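# Load six cart bottles into fridge, close door

## Task

Move all six bottles from the cart into the refrigerator so each one stands upright, then close the refrigerator door completely. The task fails if any glass bottle drops from more than a small height, if the door is swung open or closed violently, or if the robot tips over or is left leaning. At the end, release everything and back away.

## Robot and tools

ROBOT. TidyBot++ is a wheeled base (0.54 m long, 0.50 m wide, 0.38 m tall) on four driven casters. It carries one seven-joint arm ending in a two-finger gripper. The shoulder sits 0.12 m ahead of the base centre and 0.68 m above the floor. Segments: upper arm 0.42 m, forearm 0.31 m, hand 0.31 m. There are two cameras. base_camera is fixed on the base (644x364 pinhole). wrist_camera is a 644x476 fisheye that looks where the hand points. At the start the arm is folded with the hand aimed down; folded, it reaches about 0.08 m past the base front, and the elbow can be up to 1.15 m high.

FRAMES. All positions are in metres. In the base frame the origin is on the floor under the base centre, with x forward, y left and z up. The odometry frame is the base frame as it stood when the scene began. base_odometry gives x, y and heading in that frame. Heading is in rad, left positive, from -3.142 to 3.142. These values come from wheel turns, so slipping shows up as travel. base_tilt is in degrees, with forward and right lean positive.

move. Each call runs one action built from base, joints, target and speeds. Its motions start together.
- base: an object with any of translate_m (forward +, -2 to 2 m), strafe_m (left +, -2 to 2 m) and rotate_rad (counter-clockwise seen from above +, -6.3 to 6.3 rad). These are offsets, measured along the base's axes as they were when the command began. Translation and strafe given together make a single straight drive.
- joints: an object of absolute targets by name. joint_1_rad to joint_7_rad are in radians. joint_2_rad is limited to ±2.249, joint_4_rad to ±2.579 and joint_6_rad to ±2.099. Joints 1, 3, 5 and 7 accept any angle but take the shorter way round, so turn them in steps of less than half a turn. Signs: joint_1 positive turns the arm clockwise seen from above, the opposite of heading. joint_2 is 0 with the upper arm vertical and positive leans it forward. With joint_3 at 3.14, a negative joint_4 bends the forearm forward and a negative joint_6 bends the hand forward. With the hand pointing down, joint_7 positive turns it counter-clockwise, and at 1.57 the fingers open toward left and right. gripper_pos runs from 0 (open, pad gap about 85 mm) to 1 (closed, squeezing hard).
- target: one flat list of seven numbers [x, y, z, qw, qx, qy, qz]. It is an absolute hand pose in the base frame, in the same form as the hand_pose line. The pose is of the point midway between the finger pads; its z axis runs along the fingers and the fingers close along its y axis. When target is used, joints may hold only gripper_pos.
- speeds: top-speed caps for this action only. translate_m and strafe_m take 0.05 to 0.5 m/s; when both are driven, give the cap under just one of them. rotate_rad takes 0.1 to 1.57 rad/s. gripper_pos can also be capped.
- blocking: true or omitted waits until everything is at rest. false returns after about 0.5 s while motion continues; then wait(0) reports it on the line earlier move.
- cameras: a list of base_camera, wrist_camera or all; [] returns no images.

OTHER TOOLS. wait(seconds 0 to 10) commands nothing and returns the state. stop brakes every running motion. zoom_image(camera, region [x0, y0, x1, y1] in pixels from the top-left, at most 504x504) magnifies the newest image. read_manual only gives licence text. finished_scene(scene) ends the current scene and cannot be undone.

RESULTS. pictures lists the order of the images. move shows done or the worst status. base_status, joint_status and hand_status can read moving, done, off_target, not_followed, contact_stop, time_out, torque_fault or limit_stop_at_motor_heat. hand_pose is where the hand actually is. hand_target is where the joint targets would put it. Also reported are joint_positions, gripper_pos, motor_effort (percent of maximum, with the peak for the last action in brackets), on_its_own (anything the robot did unasked) and scene_time. After a close to 1, gripper done means the fingers hold nothing, while off_target means they stopped on an object. Warning lines include joint command not followed or pose unreachable (with a cause), ARM HIT, MOTOR HOT and OVER-TEMPERATURE FAULT. A call with an unknown key is invalid, but the later calls still run. A value out of range is refused, and the rest of that reply's move, wait and finished_scene calls are skipped. The same happens after an uncommanded stop or a torque fault.

PRACTICE. Hand targets usually settle within about 3 cm. To fix the position, add (wanted - measured hand_pose) to the last target. To keep a loaded hand still, resend hand_target rather than hand_pose. A held bottle makes the arm sag; correct it the same way. A downward-pointing hand can rise to about 0.94 m, and only close to the base. Low, forward-pointing poses close in front of the base are unreliable. The arm neither slows for nor avoids obstacles, and nothing stops it from striking the base.

AVOID. Never release or lose a glass bottle above the shelf; lower it until it rests, then open the gripper. Move the fridge door slowly, with low speed caps, both when opening and when closing. Do not drive or turn while the arm is caught on something above about 0.6 m. Do not reach far out from the folded posture over furniture close in front, and do not swing a stretched arm sideways; these can tip the robot. Do not drive the arm into furniture: torque limits are 104.5 N m for joints 1 to 4 and 51.3 N m for joints 5 to 7. Do not squeeze hard on a bottle that still rests on something. Do not hold the arm stretched out for long, because the motors heat up. When finished, open the gripper and back the robot away.

Each tool is called after ">>>" as a command line: name --argument value for each argument, lists and objects as JSON in quotes; but a table of rows of numbers goes row by row, as --pt "numbers of a row", without its own name.

## Session

>>> move

Scene clock: 0.00 s.
base_odometry: x=+0.000 y=+0.000 heading=+0.000
base_tilt: forward=+0.2 right=+0.9
base_status: not commanded
joint_positions: joint_1_rad=+0.034 joint_2_rad=-0.312 joint_3_rad=+3.189 joint_4_rad=-2.549 joint_5_rad=-0.032 joint_6_rad=-0.907 joint_7_rad=+1.587 gripper_pos=+0.000
joint_status: not commanded
motor_effort: joint_1_rad=+0 joint_2_rad=-3 joint_3_rad=+0 joint_4_rad=+13 joint_5_rad=-1 joint_6_rad=+0 joint_7_rad=+0
hand_pose: x=+0.2372 y=+0.0014 z=+0.5769 quat_wxyz=(-0.020, +0.999, -0.041, -0.001) (m; base frame)
hand_target: x=+0.2358 y=+0.0015 z=+0.5762 quat_wxyz=(-0.020, +0.999, -0.041, -0.002) (m; base frame)
hand_status: not commanded
pictures: base_camera, wrist_camera

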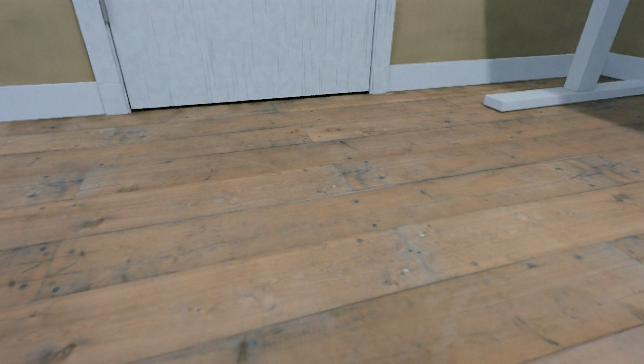

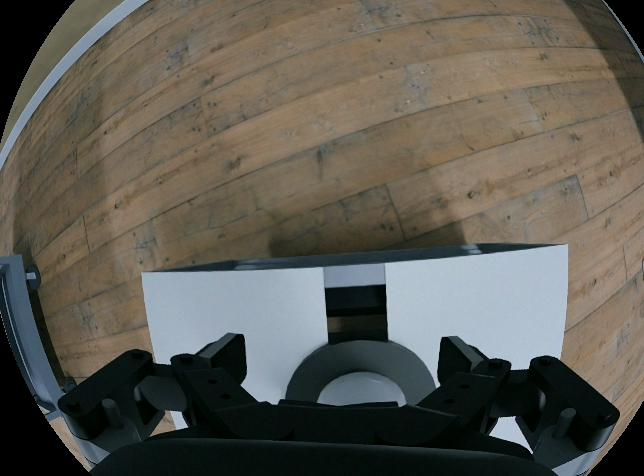

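>>> move --joints '{"joint_6_rad": 0.5}'

>>> move --base '{"rotate_rad": 1.57}'

Scene clock: 11.73 s.
move: done
base_odometry: x=+0.000 y=+0.000 heading=+0.000
base_tilt: forward=+0.1 right=+0.9
base_status: not commanded
joint_positions: joint_1_rad=+0.034 joint_2_rad=-0.312 joint_3_rad=+3.189 joint_4_rad=-2.544 joint_5_rad=-0.032 joint_6_rad=+0.442 joint_7_rad=+1.587 gripper_pos=+0.000
joint_status: all done
motor_effort: joint_1_rad=+0(0) joint_2_rad=-8(8) joint_3_rad=+0(1) joint_4_rad=+18(18) joint_5_rad=-1(1) joint_6_rad=+9(9) joint_7_rad=+0(1)
hand_pose: x=+0.5405 y=-0.0381 z=+0.8210 quat_wxyz=(+0.020, +0.779, -0.044, +0.625) (m; base frame)
hand_target: x=+0.5421 y=-0.0389 z=+0.8345 quat_wxyz=(+0.022, +0.763, -0.044, +0.644) (m; base frame)
hand_status: not commanded
pictures: base_camera, wrist_camera

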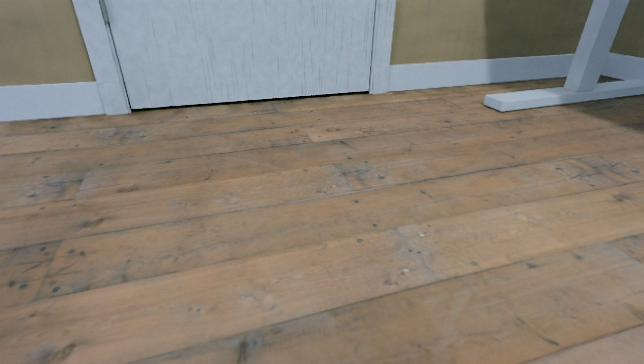

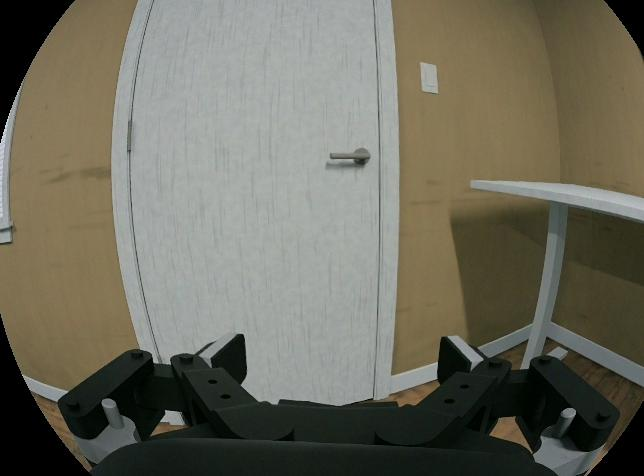

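Scene clock: 14.27 s.
move: done
base_odometry: x=+0.000 y=+0.000 heading=+1.569
base_tilt: forward=+0.1 right=+0.9
base_status: done
joint_positions: joint_1_rad=+0.034 joint_2_rad=-0.312 joint_3_rad=+3.189 joint_4_rad=-2.544 joint_5_rad=-0.032 joint_6_rad=+0.443 joint_7_rad=+1.587 gripper_pos=+0.000
joint_status: not commanded
motor_effort: joint_1_rad=+0(2) joint_2_rad=-7(9) joint_3_rad=+0(2) joint_4_rad=+18(18) joint_5_rad=+0(1) joint_6_rad=+8(9) joint_7_rad=+0(1)
hand_pose: x=+0.5406 y=-0.0381 z=+0.8213 quat_wxyz=(+0.020, +0.779, -0.044, +0.625) (m; base frame)
hand_target: x=+0.5421 y=-0.0389 z=+0.8345 quat_wxyz=(+0.022, +0.763, -0.044, +0.644) (m; base frame)
hand_status: not commanded
pictures: base_camera, wrist_camera

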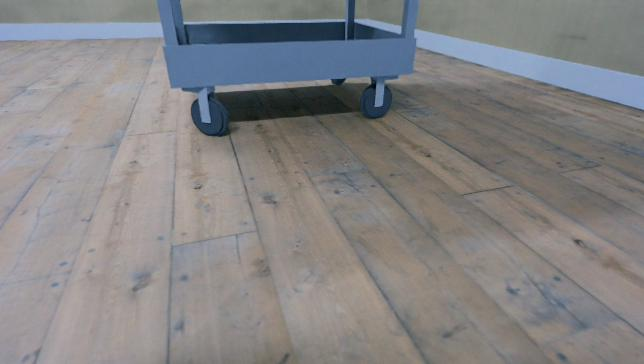

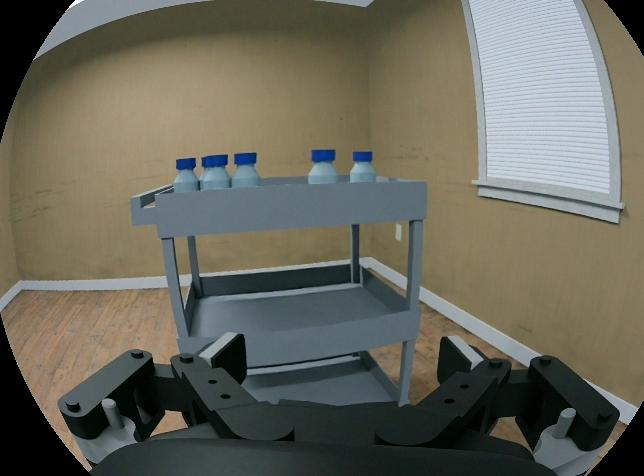

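>>> move --base '{"rotate_rad": 1.57}'

>>> move --base '{"rotate_rad": 1.57}'

Scene clock: 18.93 s.
move: done
base_odometry: x=+0.000 y=+0.000 heading=+3.139
base_tilt: forward=+0.2 right=+1.0
base_status: done
joint_positions: joint_1_rad=+0.034 joint_2_rad=-0.312 joint_3_rad=+3.189 joint_4_rad=-2.544 joint_5_rad=-0.032 joint_6_rad=+0.443 joint_7_rad=+1.587 gripper_pos=+0.000
joint_status: not commanded
motor_effort: joint_1_rad=+0(1) joint_2_rad=-7(8) joint_3_rad=+0(2) joint_4_rad=+18(18) joint_5_rad=-1(1) joint_6_rad=+8(9) joint_7_rad=+0(1)
hand_pose: x=+0.5406 y=-0.0381 z=+0.8213 quat_wxyz=(+0.020, +0.779, -0.044, +0.625) (m; base frame)
hand_target: x=+0.5421 y=-0.0389 z=+0.8345 quat_wxyz=(+0.022, +0.763, -0.044, +0.644) (m; base frame)
hand_status: not commanded
pictures: base_camera, wrist_camera

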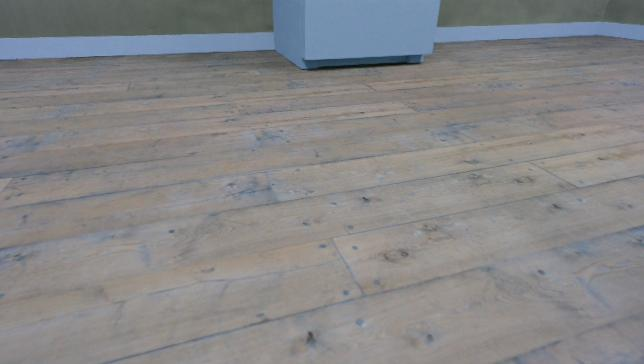

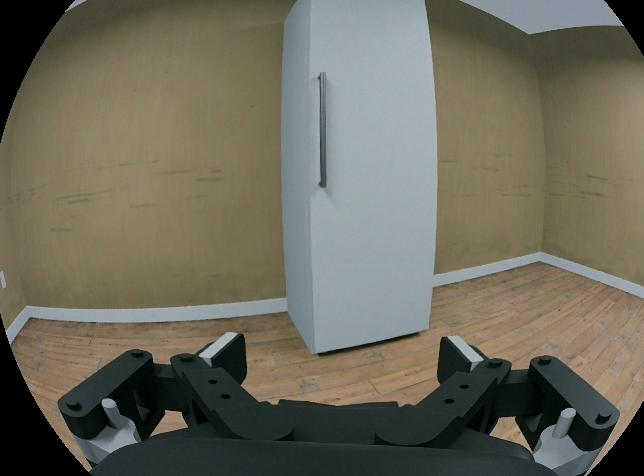

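Scene clock: 21.23 s.
move: done
base_odometry: x=+0.000 y=+0.000 heading=-1.575
base_tilt: forward=+0.2 right=+0.8
base_status: done
joint_positions: joint_1_rad=+0.034 joint_2_rad=-0.312 joint_3_rad=+3.189 joint_4_rad=-2.544 joint_5_rad=-0.032 joint_6_rad=+0.443 joint_7_rad=+1.587 gripper_pos=+0.000
joint_status: not commanded
motor_effort: joint_1_rad=+0(1) joint_2_rad=-7(9) joint_3_rad=+0(2) joint_4_rad=+18(18) joint_5_rad=+0(1) joint_6_rad=+8(9) joint_7_rad=-1(1)
hand_pose: x=+0.5406 y=-0.0381 z=+0.8213 quat_wxyz=(+0.020, +0.779, -0.044, +0.625) (m; base frame)
hand_target: x=+0.5421 y=-0.0389 z=+0.8345 quat_wxyz=(+0.022, +0.763, -0.044, +0.644) (m; base frame)
hand_status: not commanded
pictures: base_camera, wrist_camera

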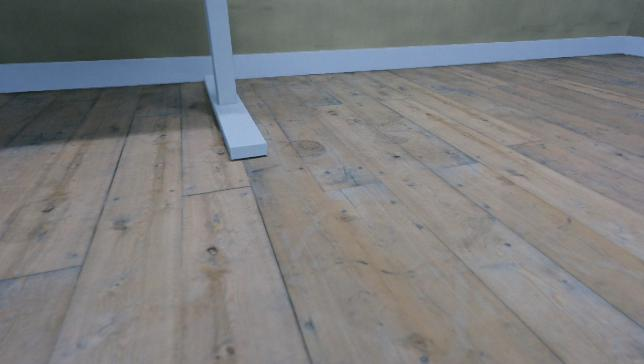

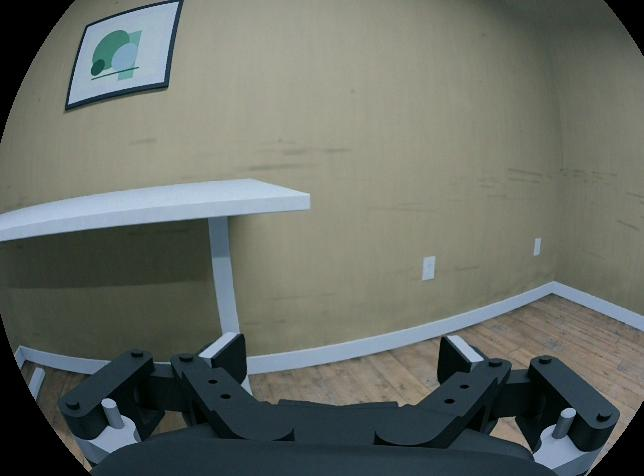

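>>> move --base '{"translate_m": -0.33, "strafe_m": -0.55, "rotate_rad": -1.285}' --joints '{"joint_1_rad": 0.0, "joint_3_rad": 3.1416, "joint_5_rad": 0.0, "joint_7_rad": 1.5708, "joint_6_rad": 0.6}'

Scene clock: 132.60 s.
move: done
base_odometry: x=-0.549 y=+0.332 heading=-2.861
base_tilt: forward=+0.2 right=+0.9
base_status: done
joint_positions: joint_1_rad=+0.009 joint_2_rad=-0.312 joint_3_rad=+3.156 joint_4_rad=-2.544 joint_5_rad=-0.032 joint_6_rad=+0.547 joint_7_rad=+1.587 gripper_pos=+0.000
joint_status: all done
motor_effort: joint_1_rad=+0(2) joint_2_rad=-8(9) joint_3_rad=-1(3) joint_4_rad=+18(19) joint_5_rad=+0(2) joint_6_rad=+9(9) joint_7_rad=+0(1)
hand_pose: x=+0.5471 y=-0.0144 z=+0.8533 quat_wxyz=(+0.008, +0.746, -0.020, +0.665) (m; base frame)
hand_target: x=+0.5470 y=+0.0013 z=+0.8654 quat_wxyz=(+0.000, +0.731, +0.000, +0.682) (m; base frame)
hand_status: not commanded
pictures: base_camera, wrist_camera

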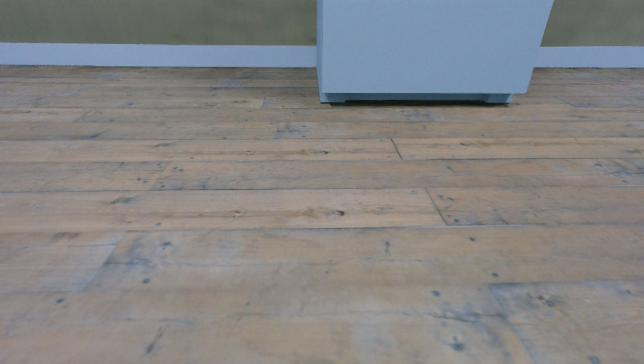

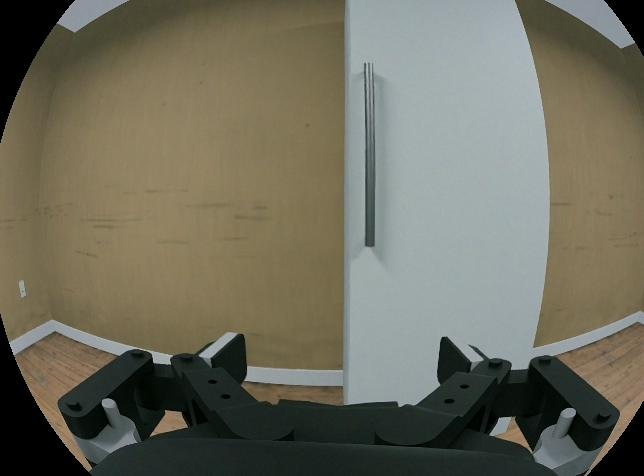

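>>> move --base '{"translate_m": 0.25, "strafe_m": -0.10}' --joints '{"joint_1_rad": -0.009, "joint_2_rad": -0.272, "joint_3_rad": 3.127, "joint_4_rad": -2.3, "joint_5_rad": 0.032, "joint_6_rad": 0.49, "joint_7_rad": 1.555}'

Scene clock: 170.70 s.
move: done
base_odometry: x=-0.817 y=+0.359 heading=-2.861
base_tilt: forward=+0.2 right=+0.9
base_status: done
joint_positions: joint_1_rad=+0.008 joint_2_rad=-0.279 joint_3_rad=+3.154 joint_4_rad=-2.297 joint_5_rad=-0.032 joint_6_rad=+0.547 joint_7_rad=+1.587 gripper_pos=+0.000
joint_status: all done
motor_effort: joint_1_rad=+0(1) joint_2_rad=-10(13) joint_3_rad=+0(2) joint_4_rad=+20(21) joint_5_rad=+0(1) joint_6_rad=+8(10) joint_7_rad=+0(1)
hand_pose: x=+0.5963 y=-0.0144 z=+0.9813 quat_wxyz=(+0.008, +0.671, -0.018, +0.741) (m; base frame)
hand_target: x=+0.5987 y=+0.0182 z=+0.9584 quat_wxyz=(-0.008, +0.695, +0.019, +0.718) (m; base frame)
hand_status: not commanded
pictures: base_camera, wrist_camera

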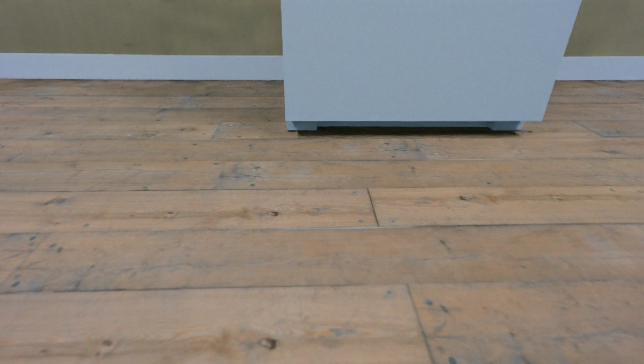

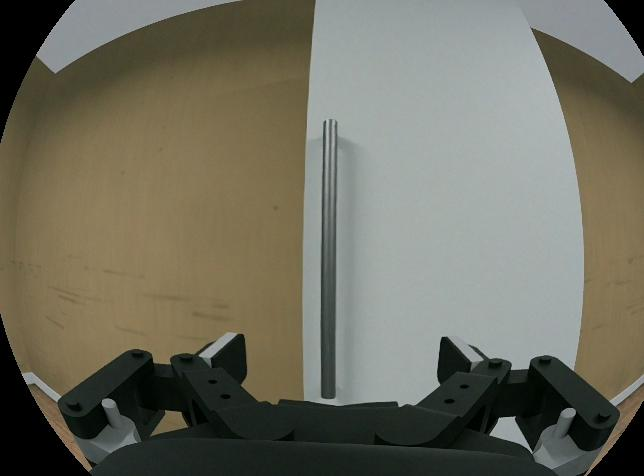

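>>> move --base '{"translate_m": 0.28}' --joints '{"joint_6_rad": 0.40, "joint_2_rad": -0.272, "joint_4_rad": -2.294}'

Scene clock: 204.27 s.
move: done
base_odometry: x=-1.086 y=+0.282 heading=-2.862
base_tilt: forward=+0.2 right=+0.8
base_status: done
joint_positions: joint_1_rad=+0.008 joint_2_rad=-0.273 joint_3_rad=+3.153 joint_4_rad=-2.291 joint_5_rad=-0.032 joint_6_rad=+0.451 joint_7_rad=+1.587 gripper_pos=+0.000
joint_status: all done
motor_effort: joint_1_rad=+0(0) joint_2_rad=-11(14) joint_3_rad=+0(1) joint_4_rad=+20(22) joint_5_rad=+0(1) joint_6_rad=+8(10) joint_7_rad=+0(1)
hand_pose: x=+0.6004 y=-0.0134 z=+0.9522 quat_wxyz=(+0.006, +0.706, -0.017, +0.708) (m; base frame)
hand_target: x=+0.5993 y=+0.0173 z=+0.9339 quat_wxyz=(-0.006, +0.725, +0.019, +0.689) (m; base frame)
hand_status: not commanded
pictures: base_camera, wrist_camera

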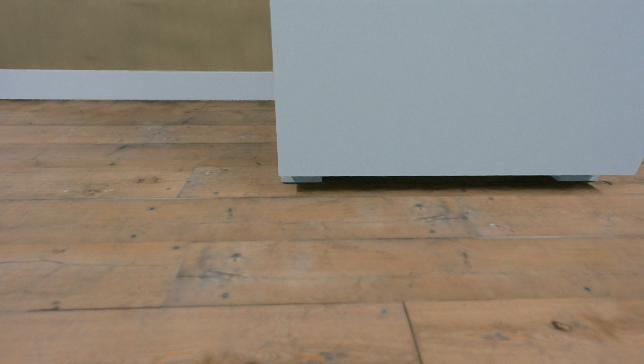

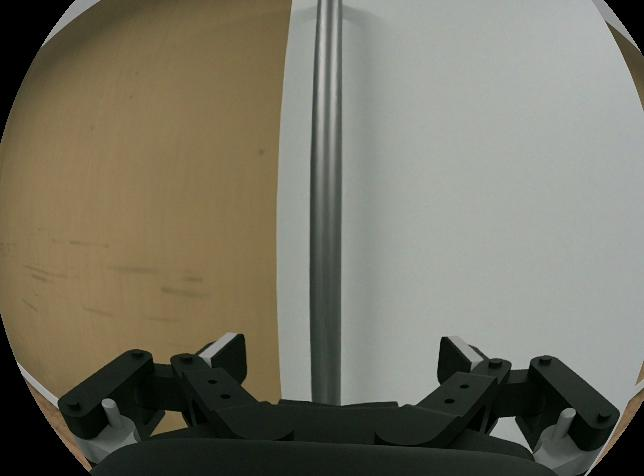

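>>> move --base '{"translate_m": 0.10}' --speeds '{"translate_m": 0.15}'

>>> move --joints '{"gripper_pos": 0.85}'

Scene clock: 217.43 s.
move: done
base_odometry: x=-1.183 y=+0.254 heading=-2.862
base_tilt: forward=+0.1 right=+0.8
base_status: done
joint_positions: joint_1_rad=+0.008 joint_2_rad=-0.273 joint_3_rad=+3.153 joint_4_rad=-2.291 joint_5_rad=-0.032 joint_6_rad=+0.451 joint_7_rad=+1.587 gripper_pos=+0.000
joint_status: not commanded
motor_effort: joint_1_rad=+0(1) joint_2_rad=-10(13) joint_3_rad=-1(1) joint_4_rad=+20(21) joint_5_rad=-1(1) joint_6_rad=+8(9) joint_7_rad=+1(1)
hand_pose: x=+0.6004 y=-0.0132 z=+0.9523 quat_wxyz=(+0.006, +0.706, -0.017, +0.708) (m; base frame)
hand_target: x=+0.5993 y=+0.0173 z=+0.9339 quat_wxyz=(-0.006, +0.725, +0.019, +0.689) (m; base frame)
hand_status: not commanded
pictures: base_camera, wrist_camera

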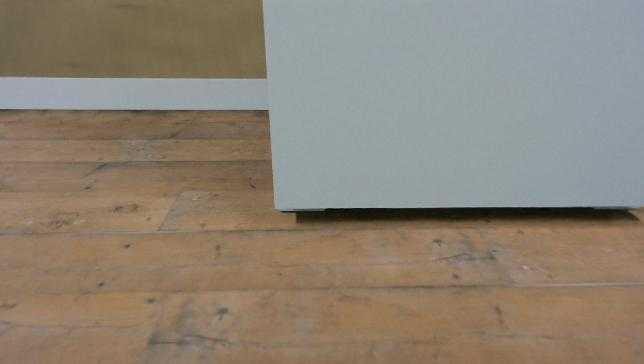

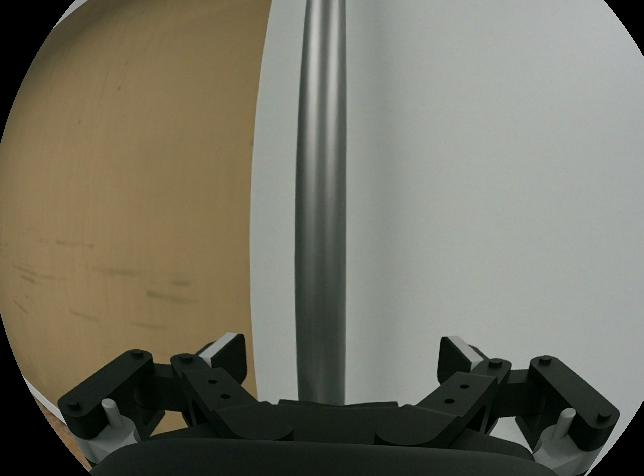

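Scene clock: 218.47 s.
move: done
base_odometry: x=-1.182 y=+0.254 heading=-2.862
base_tilt: forward=+0.2 right=+0.8
base_status: not commanded
joint_positions: joint_1_rad=+0.003 joint_2_rad=-0.273 joint_3_rad=+3.148 joint_4_rad=-2.291 joint_5_rad=-0.032 joint_6_rad=+0.451 joint_7_rad=+1.587 gripper_pos=+0.850
joint_status: all done
motor_effort: joint_1_rad=+1(2) joint_2_rad=-10(11) joint_3_rad=+0(3) joint_4_rad=+21(23) joint_5_rad=-1(2) joint_6_rad=+9(9) joint_7_rad=+0(1)
hand_pose: x=+0.6002 y=-0.0079 z=+0.9525 quat_wxyz=(+0.003, +0.706, -0.013, +0.709) (m; base frame)
hand_target: x=+0.5993 y=+0.0173 z=+0.9339 quat_wxyz=(-0.006, +0.725, +0.019, +0.689) (m; base frame)
hand_status: not commanded
pictures: base_camera, wrist_camera

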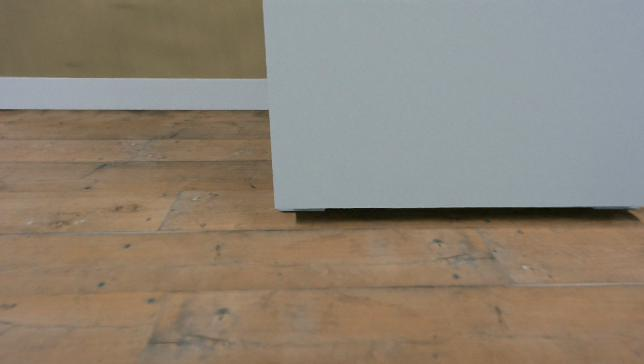

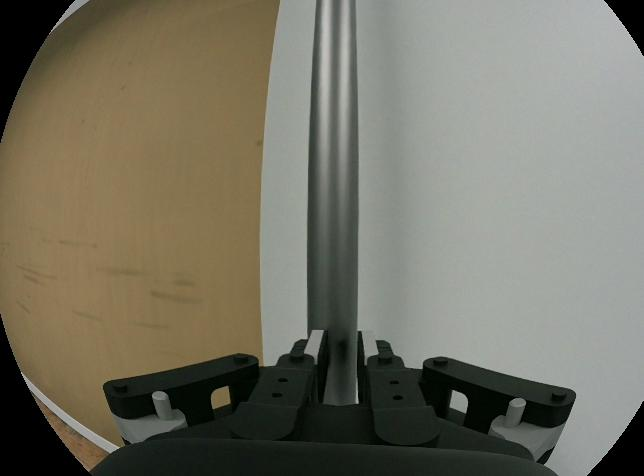

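>>> move --joints '{"gripper_pos": 1.0}'

Scene clock: 223.90 s.
move: done
base_odometry: x=-1.182 y=+0.254 heading=-2.862
base_tilt: forward=+0.2 right=+0.8
base_status: not commanded
joint_positions: joint_1_rad=+0.000 joint_2_rad=-0.273 joint_3_rad=+3.144 joint_4_rad=-2.291 joint_5_rad=-0.032 joint_6_rad=+0.451 joint_7_rad=+1.587 gripper_pos=+0.999
joint_status: all done
motor_effort: joint_1_rad=+0(2) joint_2_rad=-11(11) joint_3_rad=-1(2) joint_4_rad=+20(22) joint_5_rad=+0(1) joint_6_rad=+9(9) joint_7_rad=+0(1)
hand_pose: x=+0.6002 y=-0.0044 z=+0.9525 quat_wxyz=(+0.001, +0.706, -0.010, +0.709) (m; base frame)
hand_target: x=+0.5993 y=+0.0173 z=+0.9339 quat_wxyz=(-0.006, +0.725, +0.019, +0.689) (m; base frame)
hand_status: not commanded
pictures: base_camera, wrist_camera

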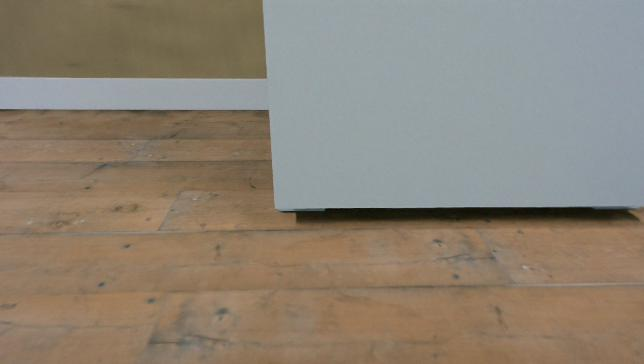

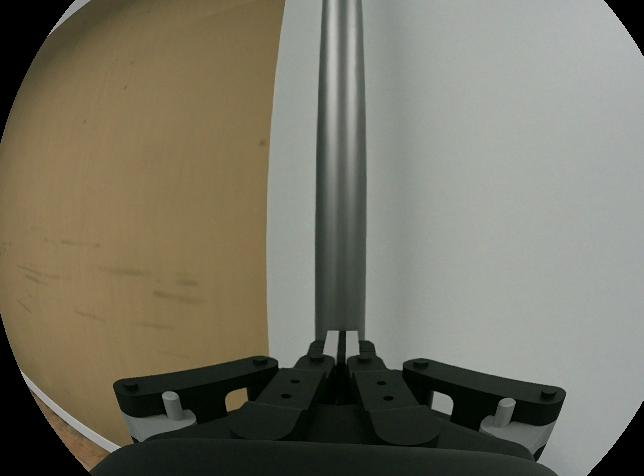

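>>> move --joints '{"gripper_pos": 0.0}'

>>> move --base '{"translate_m": 0.03}' --speeds '{"translate_m": 0.1}' --cameras '["wrist_camera"]'

>>> move --joints '{"gripper_pos": 0.9}' --cameras '["wrist_camera"]'

Scene clock: 262.00 s.
move: done
base_odometry: x=-1.182 y=+0.254 heading=-2.862
base_tilt: forward=+0.2 right=+0.8
base_status: not commanded
joint_positions: joint_1_rad=+0.000 joint_2_rad=-0.273 joint_3_rad=+3.144 joint_4_rad=-2.291 joint_5_rad=-0.032 joint_6_rad=+0.451 joint_7_rad=+1.587 gripper_pos=+0.000
joint_status: all done
motor_effort: joint_1_rad=+0(0) joint_2_rad=-11(11) joint_3_rad=-1(1) joint_4_rad=+20(21) joint_5_rad=+0(1) joint_6_rad=+8(9) joint_7_rad=+0(1)
hand_pose: x=+0.6002 y=-0.0044 z=+0.9525 quat_wxyz=(+0.001, +0.706, -0.010, +0.709) (m; base frame)
hand_target: x=+0.5993 y=+0.0173 z=+0.9339 quat_wxyz=(-0.006, +0.725, +0.019, +0.689) (m; base frame)
hand_status: not commanded
pictures: base_camera, wrist_camera

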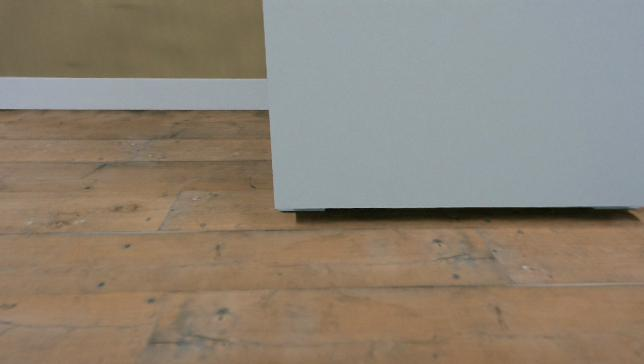

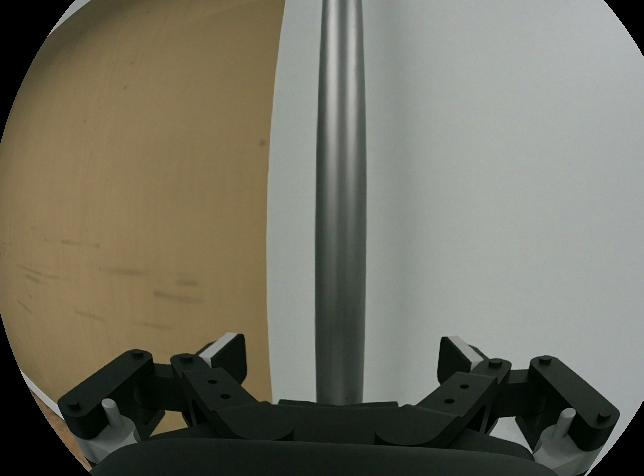

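Scene clock: 262.83 s.
move: done
base_odometry: x=-1.212 y=+0.246 heading=-2.862
base_tilt: forward=+0.2 right=+0.8
base_status: done
joint_positions: joint_1_rad=+0.000 joint_2_rad=-0.272 joint_3_rad=+3.144 joint_4_rad=-2.291 joint_5_rad=-0.032 joint_6_rad=+0.451 joint_7_rad=+1.587 gripper_pos=+0.000
joint_status: not commanded
motor_effort: joint_1_rad=+0(0) joint_2_rad=-11(13) joint_3_rad=+0(1) joint_4_rad=+20(21) joint_5_rad=+0(1) joint_6_rad=+9(9) joint_7_rad=+0(1)
hand_pose: x=+0.6007 y=-0.0044 z=+0.9517 quat_wxyz=(+0.001, +0.706, -0.010, +0.708) (m; base frame)
hand_target: x=+0.5993 y=+0.0173 z=+0.9339 quat_wxyz=(-0.006, +0.725, +0.019, +0.689) (m; base frame)
hand_status: not commanded
pictures: wrist_camera

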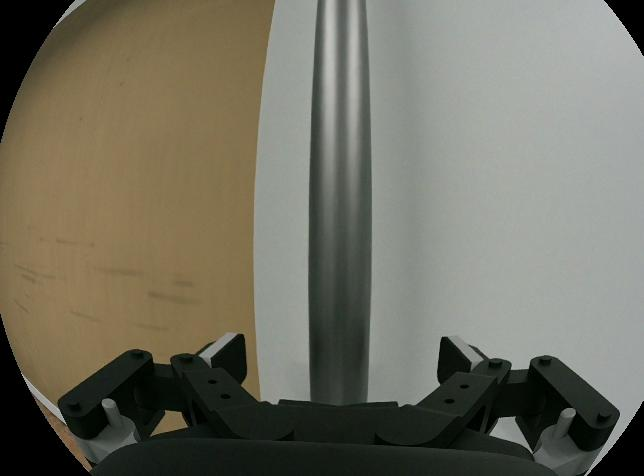

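Scene clock: 263.87 s.
move: off_target
base_odometry: x=-1.211 y=+0.246 heading=-2.862
base_tilt: forward=+0.2 right=+0.8
base_status: not commanded
joint_positions: joint_1_rad=-0.001 joint_2_rad=-0.272 joint_3_rad=+3.143 joint_4_rad=-2.291 joint_5_rad=-0.031 joint_6_rad=+0.451 joint_7_rad=+1.587 gripper_pos=+0.758
joint_status: gripper_pos off_target (ended at +0.758, target +0.900)
motor_effort: joint_1_rad=-1(2) joint_2_rad=-11(11) joint_3_rad=-1(2) joint_4_rad=+21(24) joint_5_rad=+0(1) joint_6_rad=+9(10) joint_7_rad=+0(1)
hand_pose: x=+0.6004 y=-0.0032 z=+0.9517 quat_wxyz=(+0.001, +0.706, -0.009, +0.708) (m; base frame)
hand_target: x=+0.5993 y=+0.0173 z=+0.9339 quat_wxyz=(-0.006, +0.725, +0.019, +0.689) (m; base frame)
hand_status: not commanded
pictures: wrist_camera

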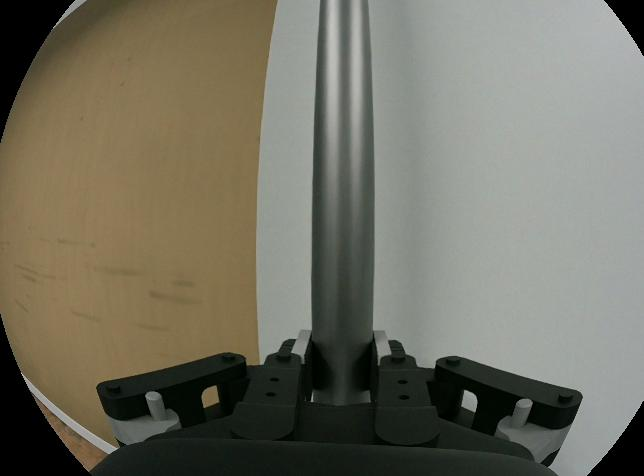

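>>> move --base '{"translate_m": -0.049, "strafe_m": -0.068, "rotate_rad": 0.1}' --speeds '{"translate_m": 0.085, "rotate_rad": 0.1}'

Scene clock: 289.20 s.
move: done
base_odometry: x=-1.183 y=+0.325 heading=-2.762
base_tilt: forward=+0.2 right=+0.9
base_status: done
joint_positions: joint_1_rad=+0.001 joint_2_rad=-0.244 joint_3_rad=+3.143 joint_4_rad=-2.268 joint_5_rad=-0.030 joint_6_rad=+0.451 joint_7_rad=+1.587 gripper_pos=+0.760
joint_status: not commanded
motor_effort: joint_1_rad=+2(6) joint_2_rad=-17(34) joint_3_rad=+1(7) joint_4_rad=+17(21) joint_5_rad=-1(2) joint_6_rad=+8(9) joint_7_rad=+0(1)
hand_pose: x=+0.6113 y=-0.0039 z=+0.9519 quat_wxyz=(+0.001, +0.708, -0.009, +0.706) (m; base frame)
hand_target: x=+0.5993 y=+0.0173 z=+0.9339 quat_wxyz=(-0.006, +0.725, +0.019, +0.689) (m; base frame)
hand_status: not commanded
pictures: base_camera, wrist_camera

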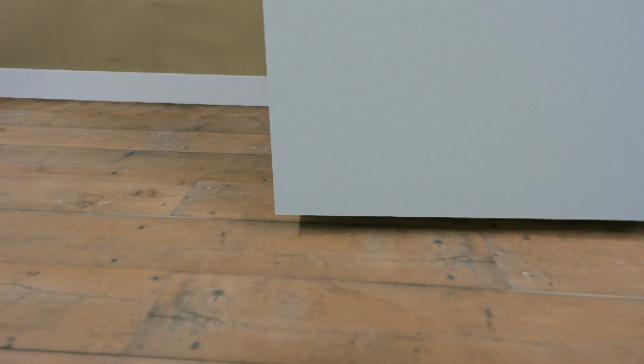

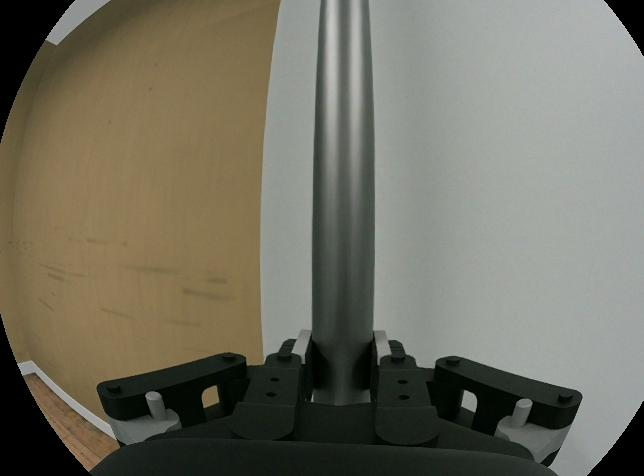

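>>> move --base '{"translate_m": -0.124, "strafe_m": -0.215, "rotate_rad": 0.3}' --speeds '{"translate_m": 0.17, "rotate_rad": 0.2}'

Scene clock: 301.93 s.
move: done
base_odometry: x=-1.148 y=+0.571 heading=-2.461
base_tilt: forward=+0.2 right=+0.9
base_status: done
joint_positions: joint_1_rad=-0.001 joint_2_rad=-0.237 joint_3_rad=+3.142 joint_4_rad=-2.261 joint_5_rad=-0.029 joint_6_rad=+0.451 joint_7_rad=+1.587 gripper_pos=+0.760
joint_status: not commanded
motor_effort: joint_1_rad=+0(8) joint_2_rad=-16(23) joint_3_rad=+0(9) joint_4_rad=+17(17) joint_5_rad=+1(3) joint_6_rad=+8(9) joint_7_rad=+0(1)
hand_pose: x=+0.6143 y=-0.0021 z=+0.9524 quat_wxyz=(+0.001, +0.708, -0.008, +0.706) (m; base frame)
hand_target: x=+0.5993 y=+0.0173 z=+0.9339 quat_wxyz=(-0.006, +0.725, +0.019, +0.689) (m; base frame)
hand_status: not commanded
pictures: base_camera, wrist_camera

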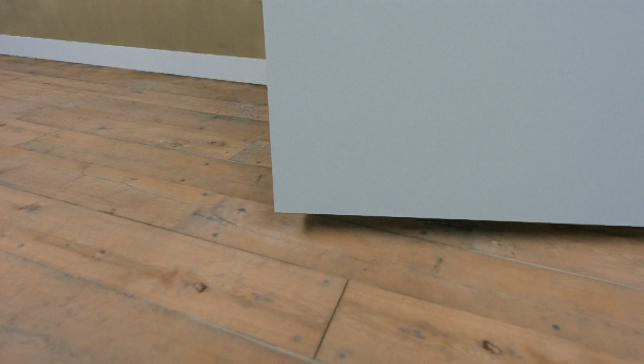

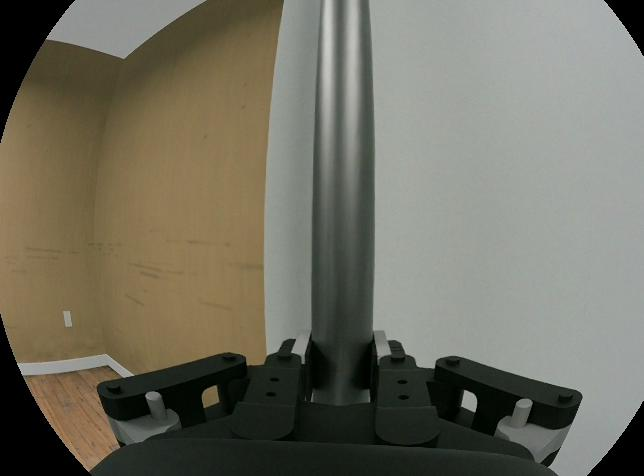

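>>> move --base '{"translate_m": -0.150, "strafe_m": -0.296, "rotate_rad": 0.4}' --speeds '{"translate_m": 0.24, "rotate_rad": 0.25}' --cameras '["wrist_camera"]'

>>> move --base '{"translate_m": -0.150, "strafe_m": -0.296, "rotate_rad": 0.4}' --speeds '{"translate_m": 0.24, "rotate_rad": 0.25}'

Scene clock: 339.10 s.
move: done
base_odometry: x=-1.217 y=+0.895 heading=-2.060
base_tilt: forward=+0.2 right=+0.9
base_status: done
joint_positions: joint_1_rad=-0.011 joint_2_rad=-0.242 joint_3_rad=+3.127 joint_4_rad=-2.264 joint_5_rad=-0.028 joint_6_rad=+0.451 joint_7_rad=+1.587 gripper_pos=+0.760
joint_status: not commanded
motor_effort: joint_1_rad=-2(8) joint_2_rad=-15(22) joint_3_rad=-4(9) joint_4_rad=+17(18) joint_5_rad=+2(4) joint_6_rad=+8(9) joint_7_rad=+1(1)
hand_pose: x=+0.6121 y=+0.0111 z=+0.9527 quat_wxyz=(-0.007, +0.708, +0.003, +0.707) (m; base frame)
hand_target: x=+0.5993 y=+0.0173 z=+0.9339 quat_wxyz=(-0.006, +0.725, +0.019, +0.689) (m; base frame)
hand_status: not commanded
pictures: wrist_camera

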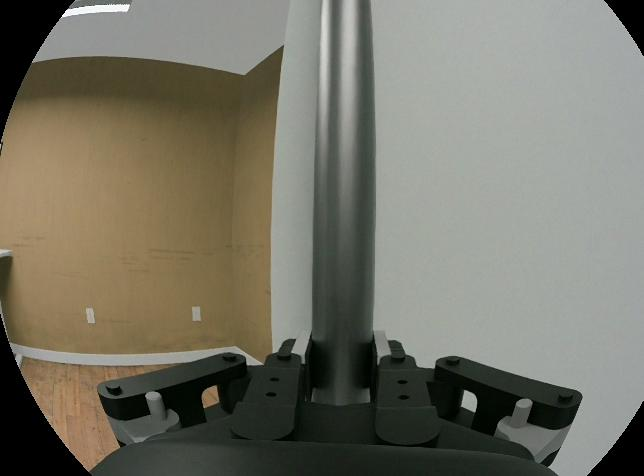

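Scene clock: 341.23 s.
move: done
base_odometry: x=-1.408 y=+1.167 heading=-1.661
base_tilt: forward=+0.2 right=+0.9
base_status: done
joint_positions: joint_1_rad=-0.027 joint_2_rad=-0.255 joint_3_rad=+3.105 joint_4_rad=-2.275 joint_5_rad=-0.027 joint_6_rad=+0.451 joint_7_rad=+1.586 gripper_pos=+0.760
joint_status: not commanded
motor_effort: joint_1_rad=+4(10) joint_2_rad=-14(22) joint_3_rad=+4(11) joint_4_rad=+18(20) joint_5_rad=+0(3) joint_6_rad=+9(10) joint_7_rad=+1(2)
hand_pose: x=+0.6059 y=+0.0308 z=+0.9525 quat_wxyz=(-0.018, +0.707, +0.018, +0.707) (m; base frame)
hand_target: x=+0.5993 y=+0.0173 z=+0.9339 quat_wxyz=(-0.006, +0.725, +0.019, +0.689) (m; base frame)
hand_status: not commanded
pictures: base_camera, wrist_camera

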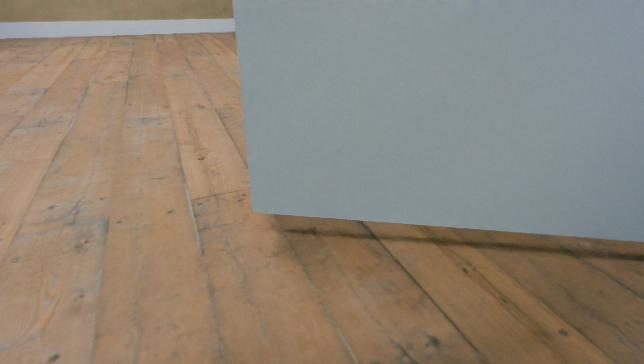

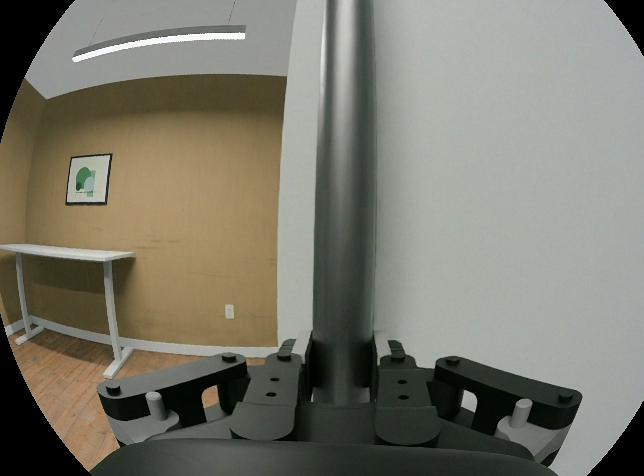

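>>> move --base '{"translate_m": -0.150, "strafe_m": -0.262, "rotate_rad": 0.4}' --speeds '{"translate_m": 0.22, "rotate_rad": 0.25}'

Scene clock: 348.97 s.
move: done
base_odometry: x=-1.656 y=+1.340 heading=-1.261
base_tilt: forward=+0.2 right=+0.9
base_status: done
joint_positions: joint_1_rad=-0.022 joint_2_rad=-0.269 joint_3_rad=+3.110 joint_4_rad=-2.287 joint_5_rad=-0.025 joint_6_rad=+0.451 joint_7_rad=+1.586 gripper_pos=+0.761
joint_status: not commanded
motor_effort: joint_1_rad=+2(10) joint_2_rad=-13(19) joint_3_rad=+2(11) joint_4_rad=+21(24) joint_5_rad=-1(3) joint_6_rad=+10(11) joint_7_rad=+1(2)
hand_pose: x=+0.6010 y=+0.0254 z=+0.9521 quat_wxyz=(-0.014, +0.706, +0.015, +0.708) (m; base frame)
hand_target: x=+0.5993 y=+0.0173 z=+0.9339 quat_wxyz=(-0.006, +0.725, +0.019, +0.689) (m; base frame)
hand_status: not commanded
pictures: base_camera, wrist_camera

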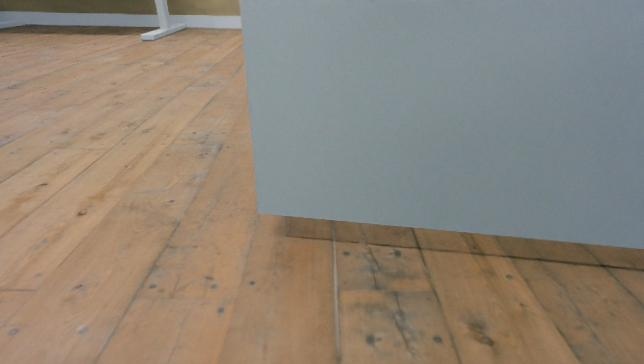

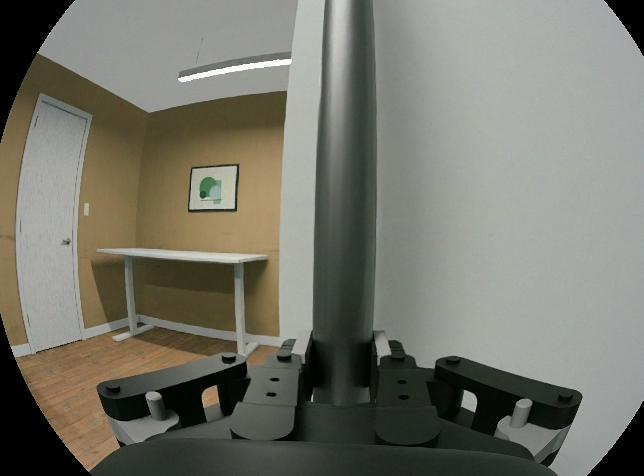

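>>> move --base '{"translate_m": -0.124, "strafe_m": -0.20, "rotate_rad": 0.3}' --speeds '{"translate_m": 0.18, "rotate_rad": 0.2}' --cameras '["wrist_camera"]'

>>> move --base '{"translate_m": -0.124, "strafe_m": -0.21, "rotate_rad": 0.3}' --speeds '{"translate_m": 0.18, "rotate_rad": 0.2}'

Scene clock: 366.93 s.
move: time_out
base_odometry: x=-1.882 y=+1.396 heading=-0.959
base_tilt: forward=+0.2 right=+0.8
base_status: translate_m time_out (by the wheels' count: -0.123 of -0.124); strafe_m time_out (by the wheels' count: -0.198 of -0.200); rotate_rad time_out (by the wheels' count: +0.301 of +0.300)
joint_positions: joint_1_rad=-0.031 joint_2_rad=-0.116 joint_3_rad=+3.114 joint_4_rad=-2.154 joint_5_rad=-0.021 joint_6_rad=+0.450 joint_7_rad=+1.586 gripper_pos=+0.766
joint_status: not commanded
motor_effort: joint_1_rad=+4(8) joint_2_rad=-45(51) joint_3_rad=+3(8) joint_4_rad=-5(23) joint_5_rad=-2(4) joint_6_rad=+3(11) joint_7_rad=+0(1)
hand_pose: x=+0.6610 y=+0.0313 z=+0.9529 quat_wxyz=(-0.018, +0.713, +0.018, +0.701) (m; base frame)
hand_target: x=+0.5993 y=+0.0173 z=+0.9339 quat_wxyz=(-0.006, +0.725, +0.019, +0.689) (m; base frame)
hand_status: not commanded
pictures: wrist_camera

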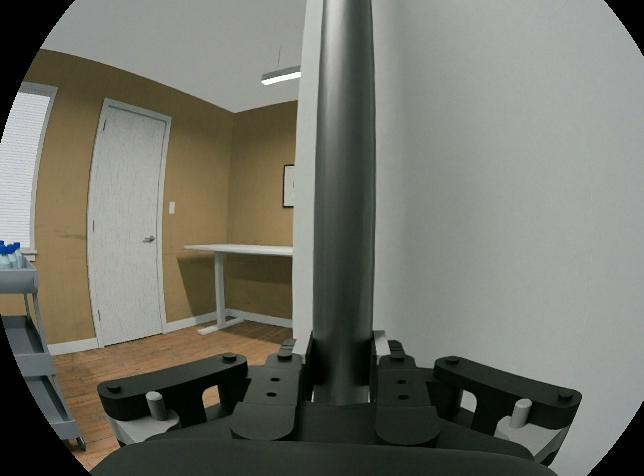

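not run: a stop that you did not command came earlier in this reply.

>>> move --base '{"translate_m": 0.055, "strafe_m": 0.03}' --speeds '{"translate_m": 0.15}'

Scene clock: 377.17 s.
move: done
base_odometry: x=-1.826 y=+1.368 heading=-0.960
base_tilt: forward=+0.2 right=+0.9
base_status: done
joint_positions: joint_1_rad=-0.002 joint_2_rad=-0.260 joint_3_rad=+3.129 joint_4_rad=-2.280 joint_5_rad=-0.021 joint_6_rad=+0.450 joint_7_rad=+1.586 gripper_pos=+0.766
joint_status: not commanded
motor_effort: joint_1_rad=-2(4) joint_2_rad=-14(46) joint_3_rad=-3(6) joint_4_rad=+19(21) joint_5_rad=+0(2) joint_6_rad=+9(10) joint_7_rad=+0(1)
hand_pose: x=+0.6051 y=+0.0059 z=+0.9519 quat_wxyz=(-0.002, +0.707, +0.001, +0.707) (m; base frame)
hand_target: x=+0.5993 y=+0.0173 z=+0.9339 quat_wxyz=(-0.006, +0.725, +0.019, +0.689) (m; base frame)
hand_status: not commanded
pictures: base_camera, wrist_camera

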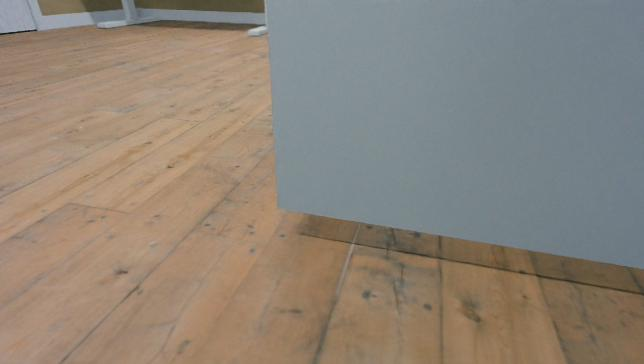

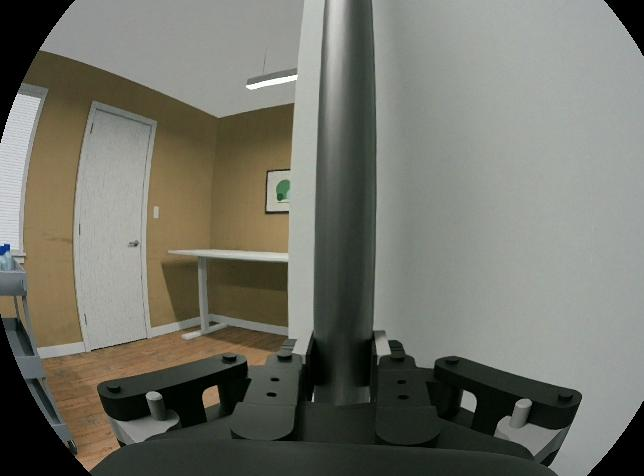

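>>> move --joints '{"gripper_pos": 0.0}' --cameras '[]'

>>> move --base '{"translate_m": -0.2}' --speeds '{"translate_m": 0.3}' --cameras '["wrist_camera", "base_camera"]'

Scene clock: 415.67 s.
move: done
base_odometry: x=-1.826 y=+1.368 heading=-0.960
base_tilt: forward=+0.2 right=+0.9
base_status: not commanded
joint_positions: joint_1_rad=-0.003 joint_2_rad=-0.267 joint_3_rad=+3.129 joint_4_rad=-2.281 joint_5_rad=-0.021 joint_6_rad=+0.450 joint_7_rad=+1.586 gripper_pos=+0.000
joint_status: all done
motor_effort: joint_1_rad=+0(3) joint_2_rad=-11(15) joint_3_rad=+0(4) joint_4_rad=+20(21) joint_5_rad=+0(1) joint_6_rad=+8(9) joint_7_rad=+0(1)
hand_pose: x=+0.6031 y=+0.0065 z=+0.9550 quat_wxyz=(-0.002, +0.705, +0.002, +0.709) (m; base frame)
hand_target: x=+0.5993 y=+0.0173 z=+0.9339 quat_wxyz=(-0.006, +0.725, +0.019, +0.689) (m; base frame)
hand_status: not commanded
pictures: none
No camera images: "cameras" was empty.

Scene clock: 417.23 s.
move: done
base_odometry: x=-1.941 y=+1.532 heading=-0.960
base_tilt: forward=+0.1 right=+0.8
base_status: done
joint_positions: joint_1_rad=-0.003 joint_2_rad=-0.277 joint_3_rad=+3.129 joint_4_rad=-2.281 joint_5_rad=-0.021 joint_6_rad=+0.450 joint_7_rad=+1.586 gripper_pos=+0.000
joint_status: not commanded
motor_effort: joint_1_rad=+0(1) joint_2_rad=-11(16) joint_3_rad=+0(2) joint_4_rad=+20(21) joint_5_rad=+0(1) joint_6_rad=+8(9) joint_7_rad=+0(1)
hand_pose: x=+0.6002 y=+0.0065 z=+0.9597 quat_wxyz=(-0.002, +0.701, +0.002, +0.713) (m; base frame)
hand_target: x=+0.5993 y=+0.0173 z=+0.9339 quat_wxyz=(-0.006, +0.725, +0.019, +0.689) (m; base frame)
hand_status: not commanded
pictures: base_camera, wrist_camera

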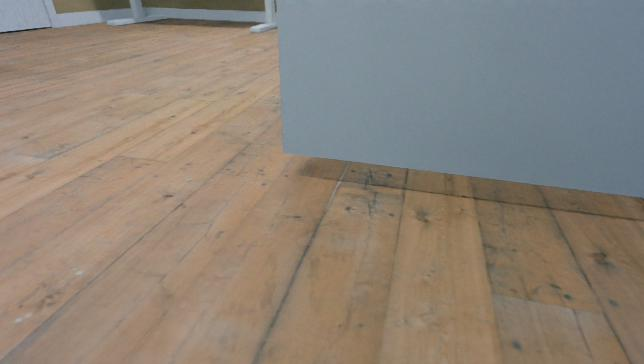

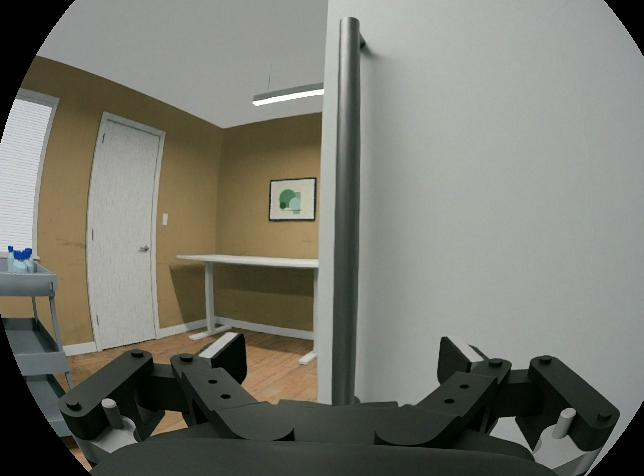

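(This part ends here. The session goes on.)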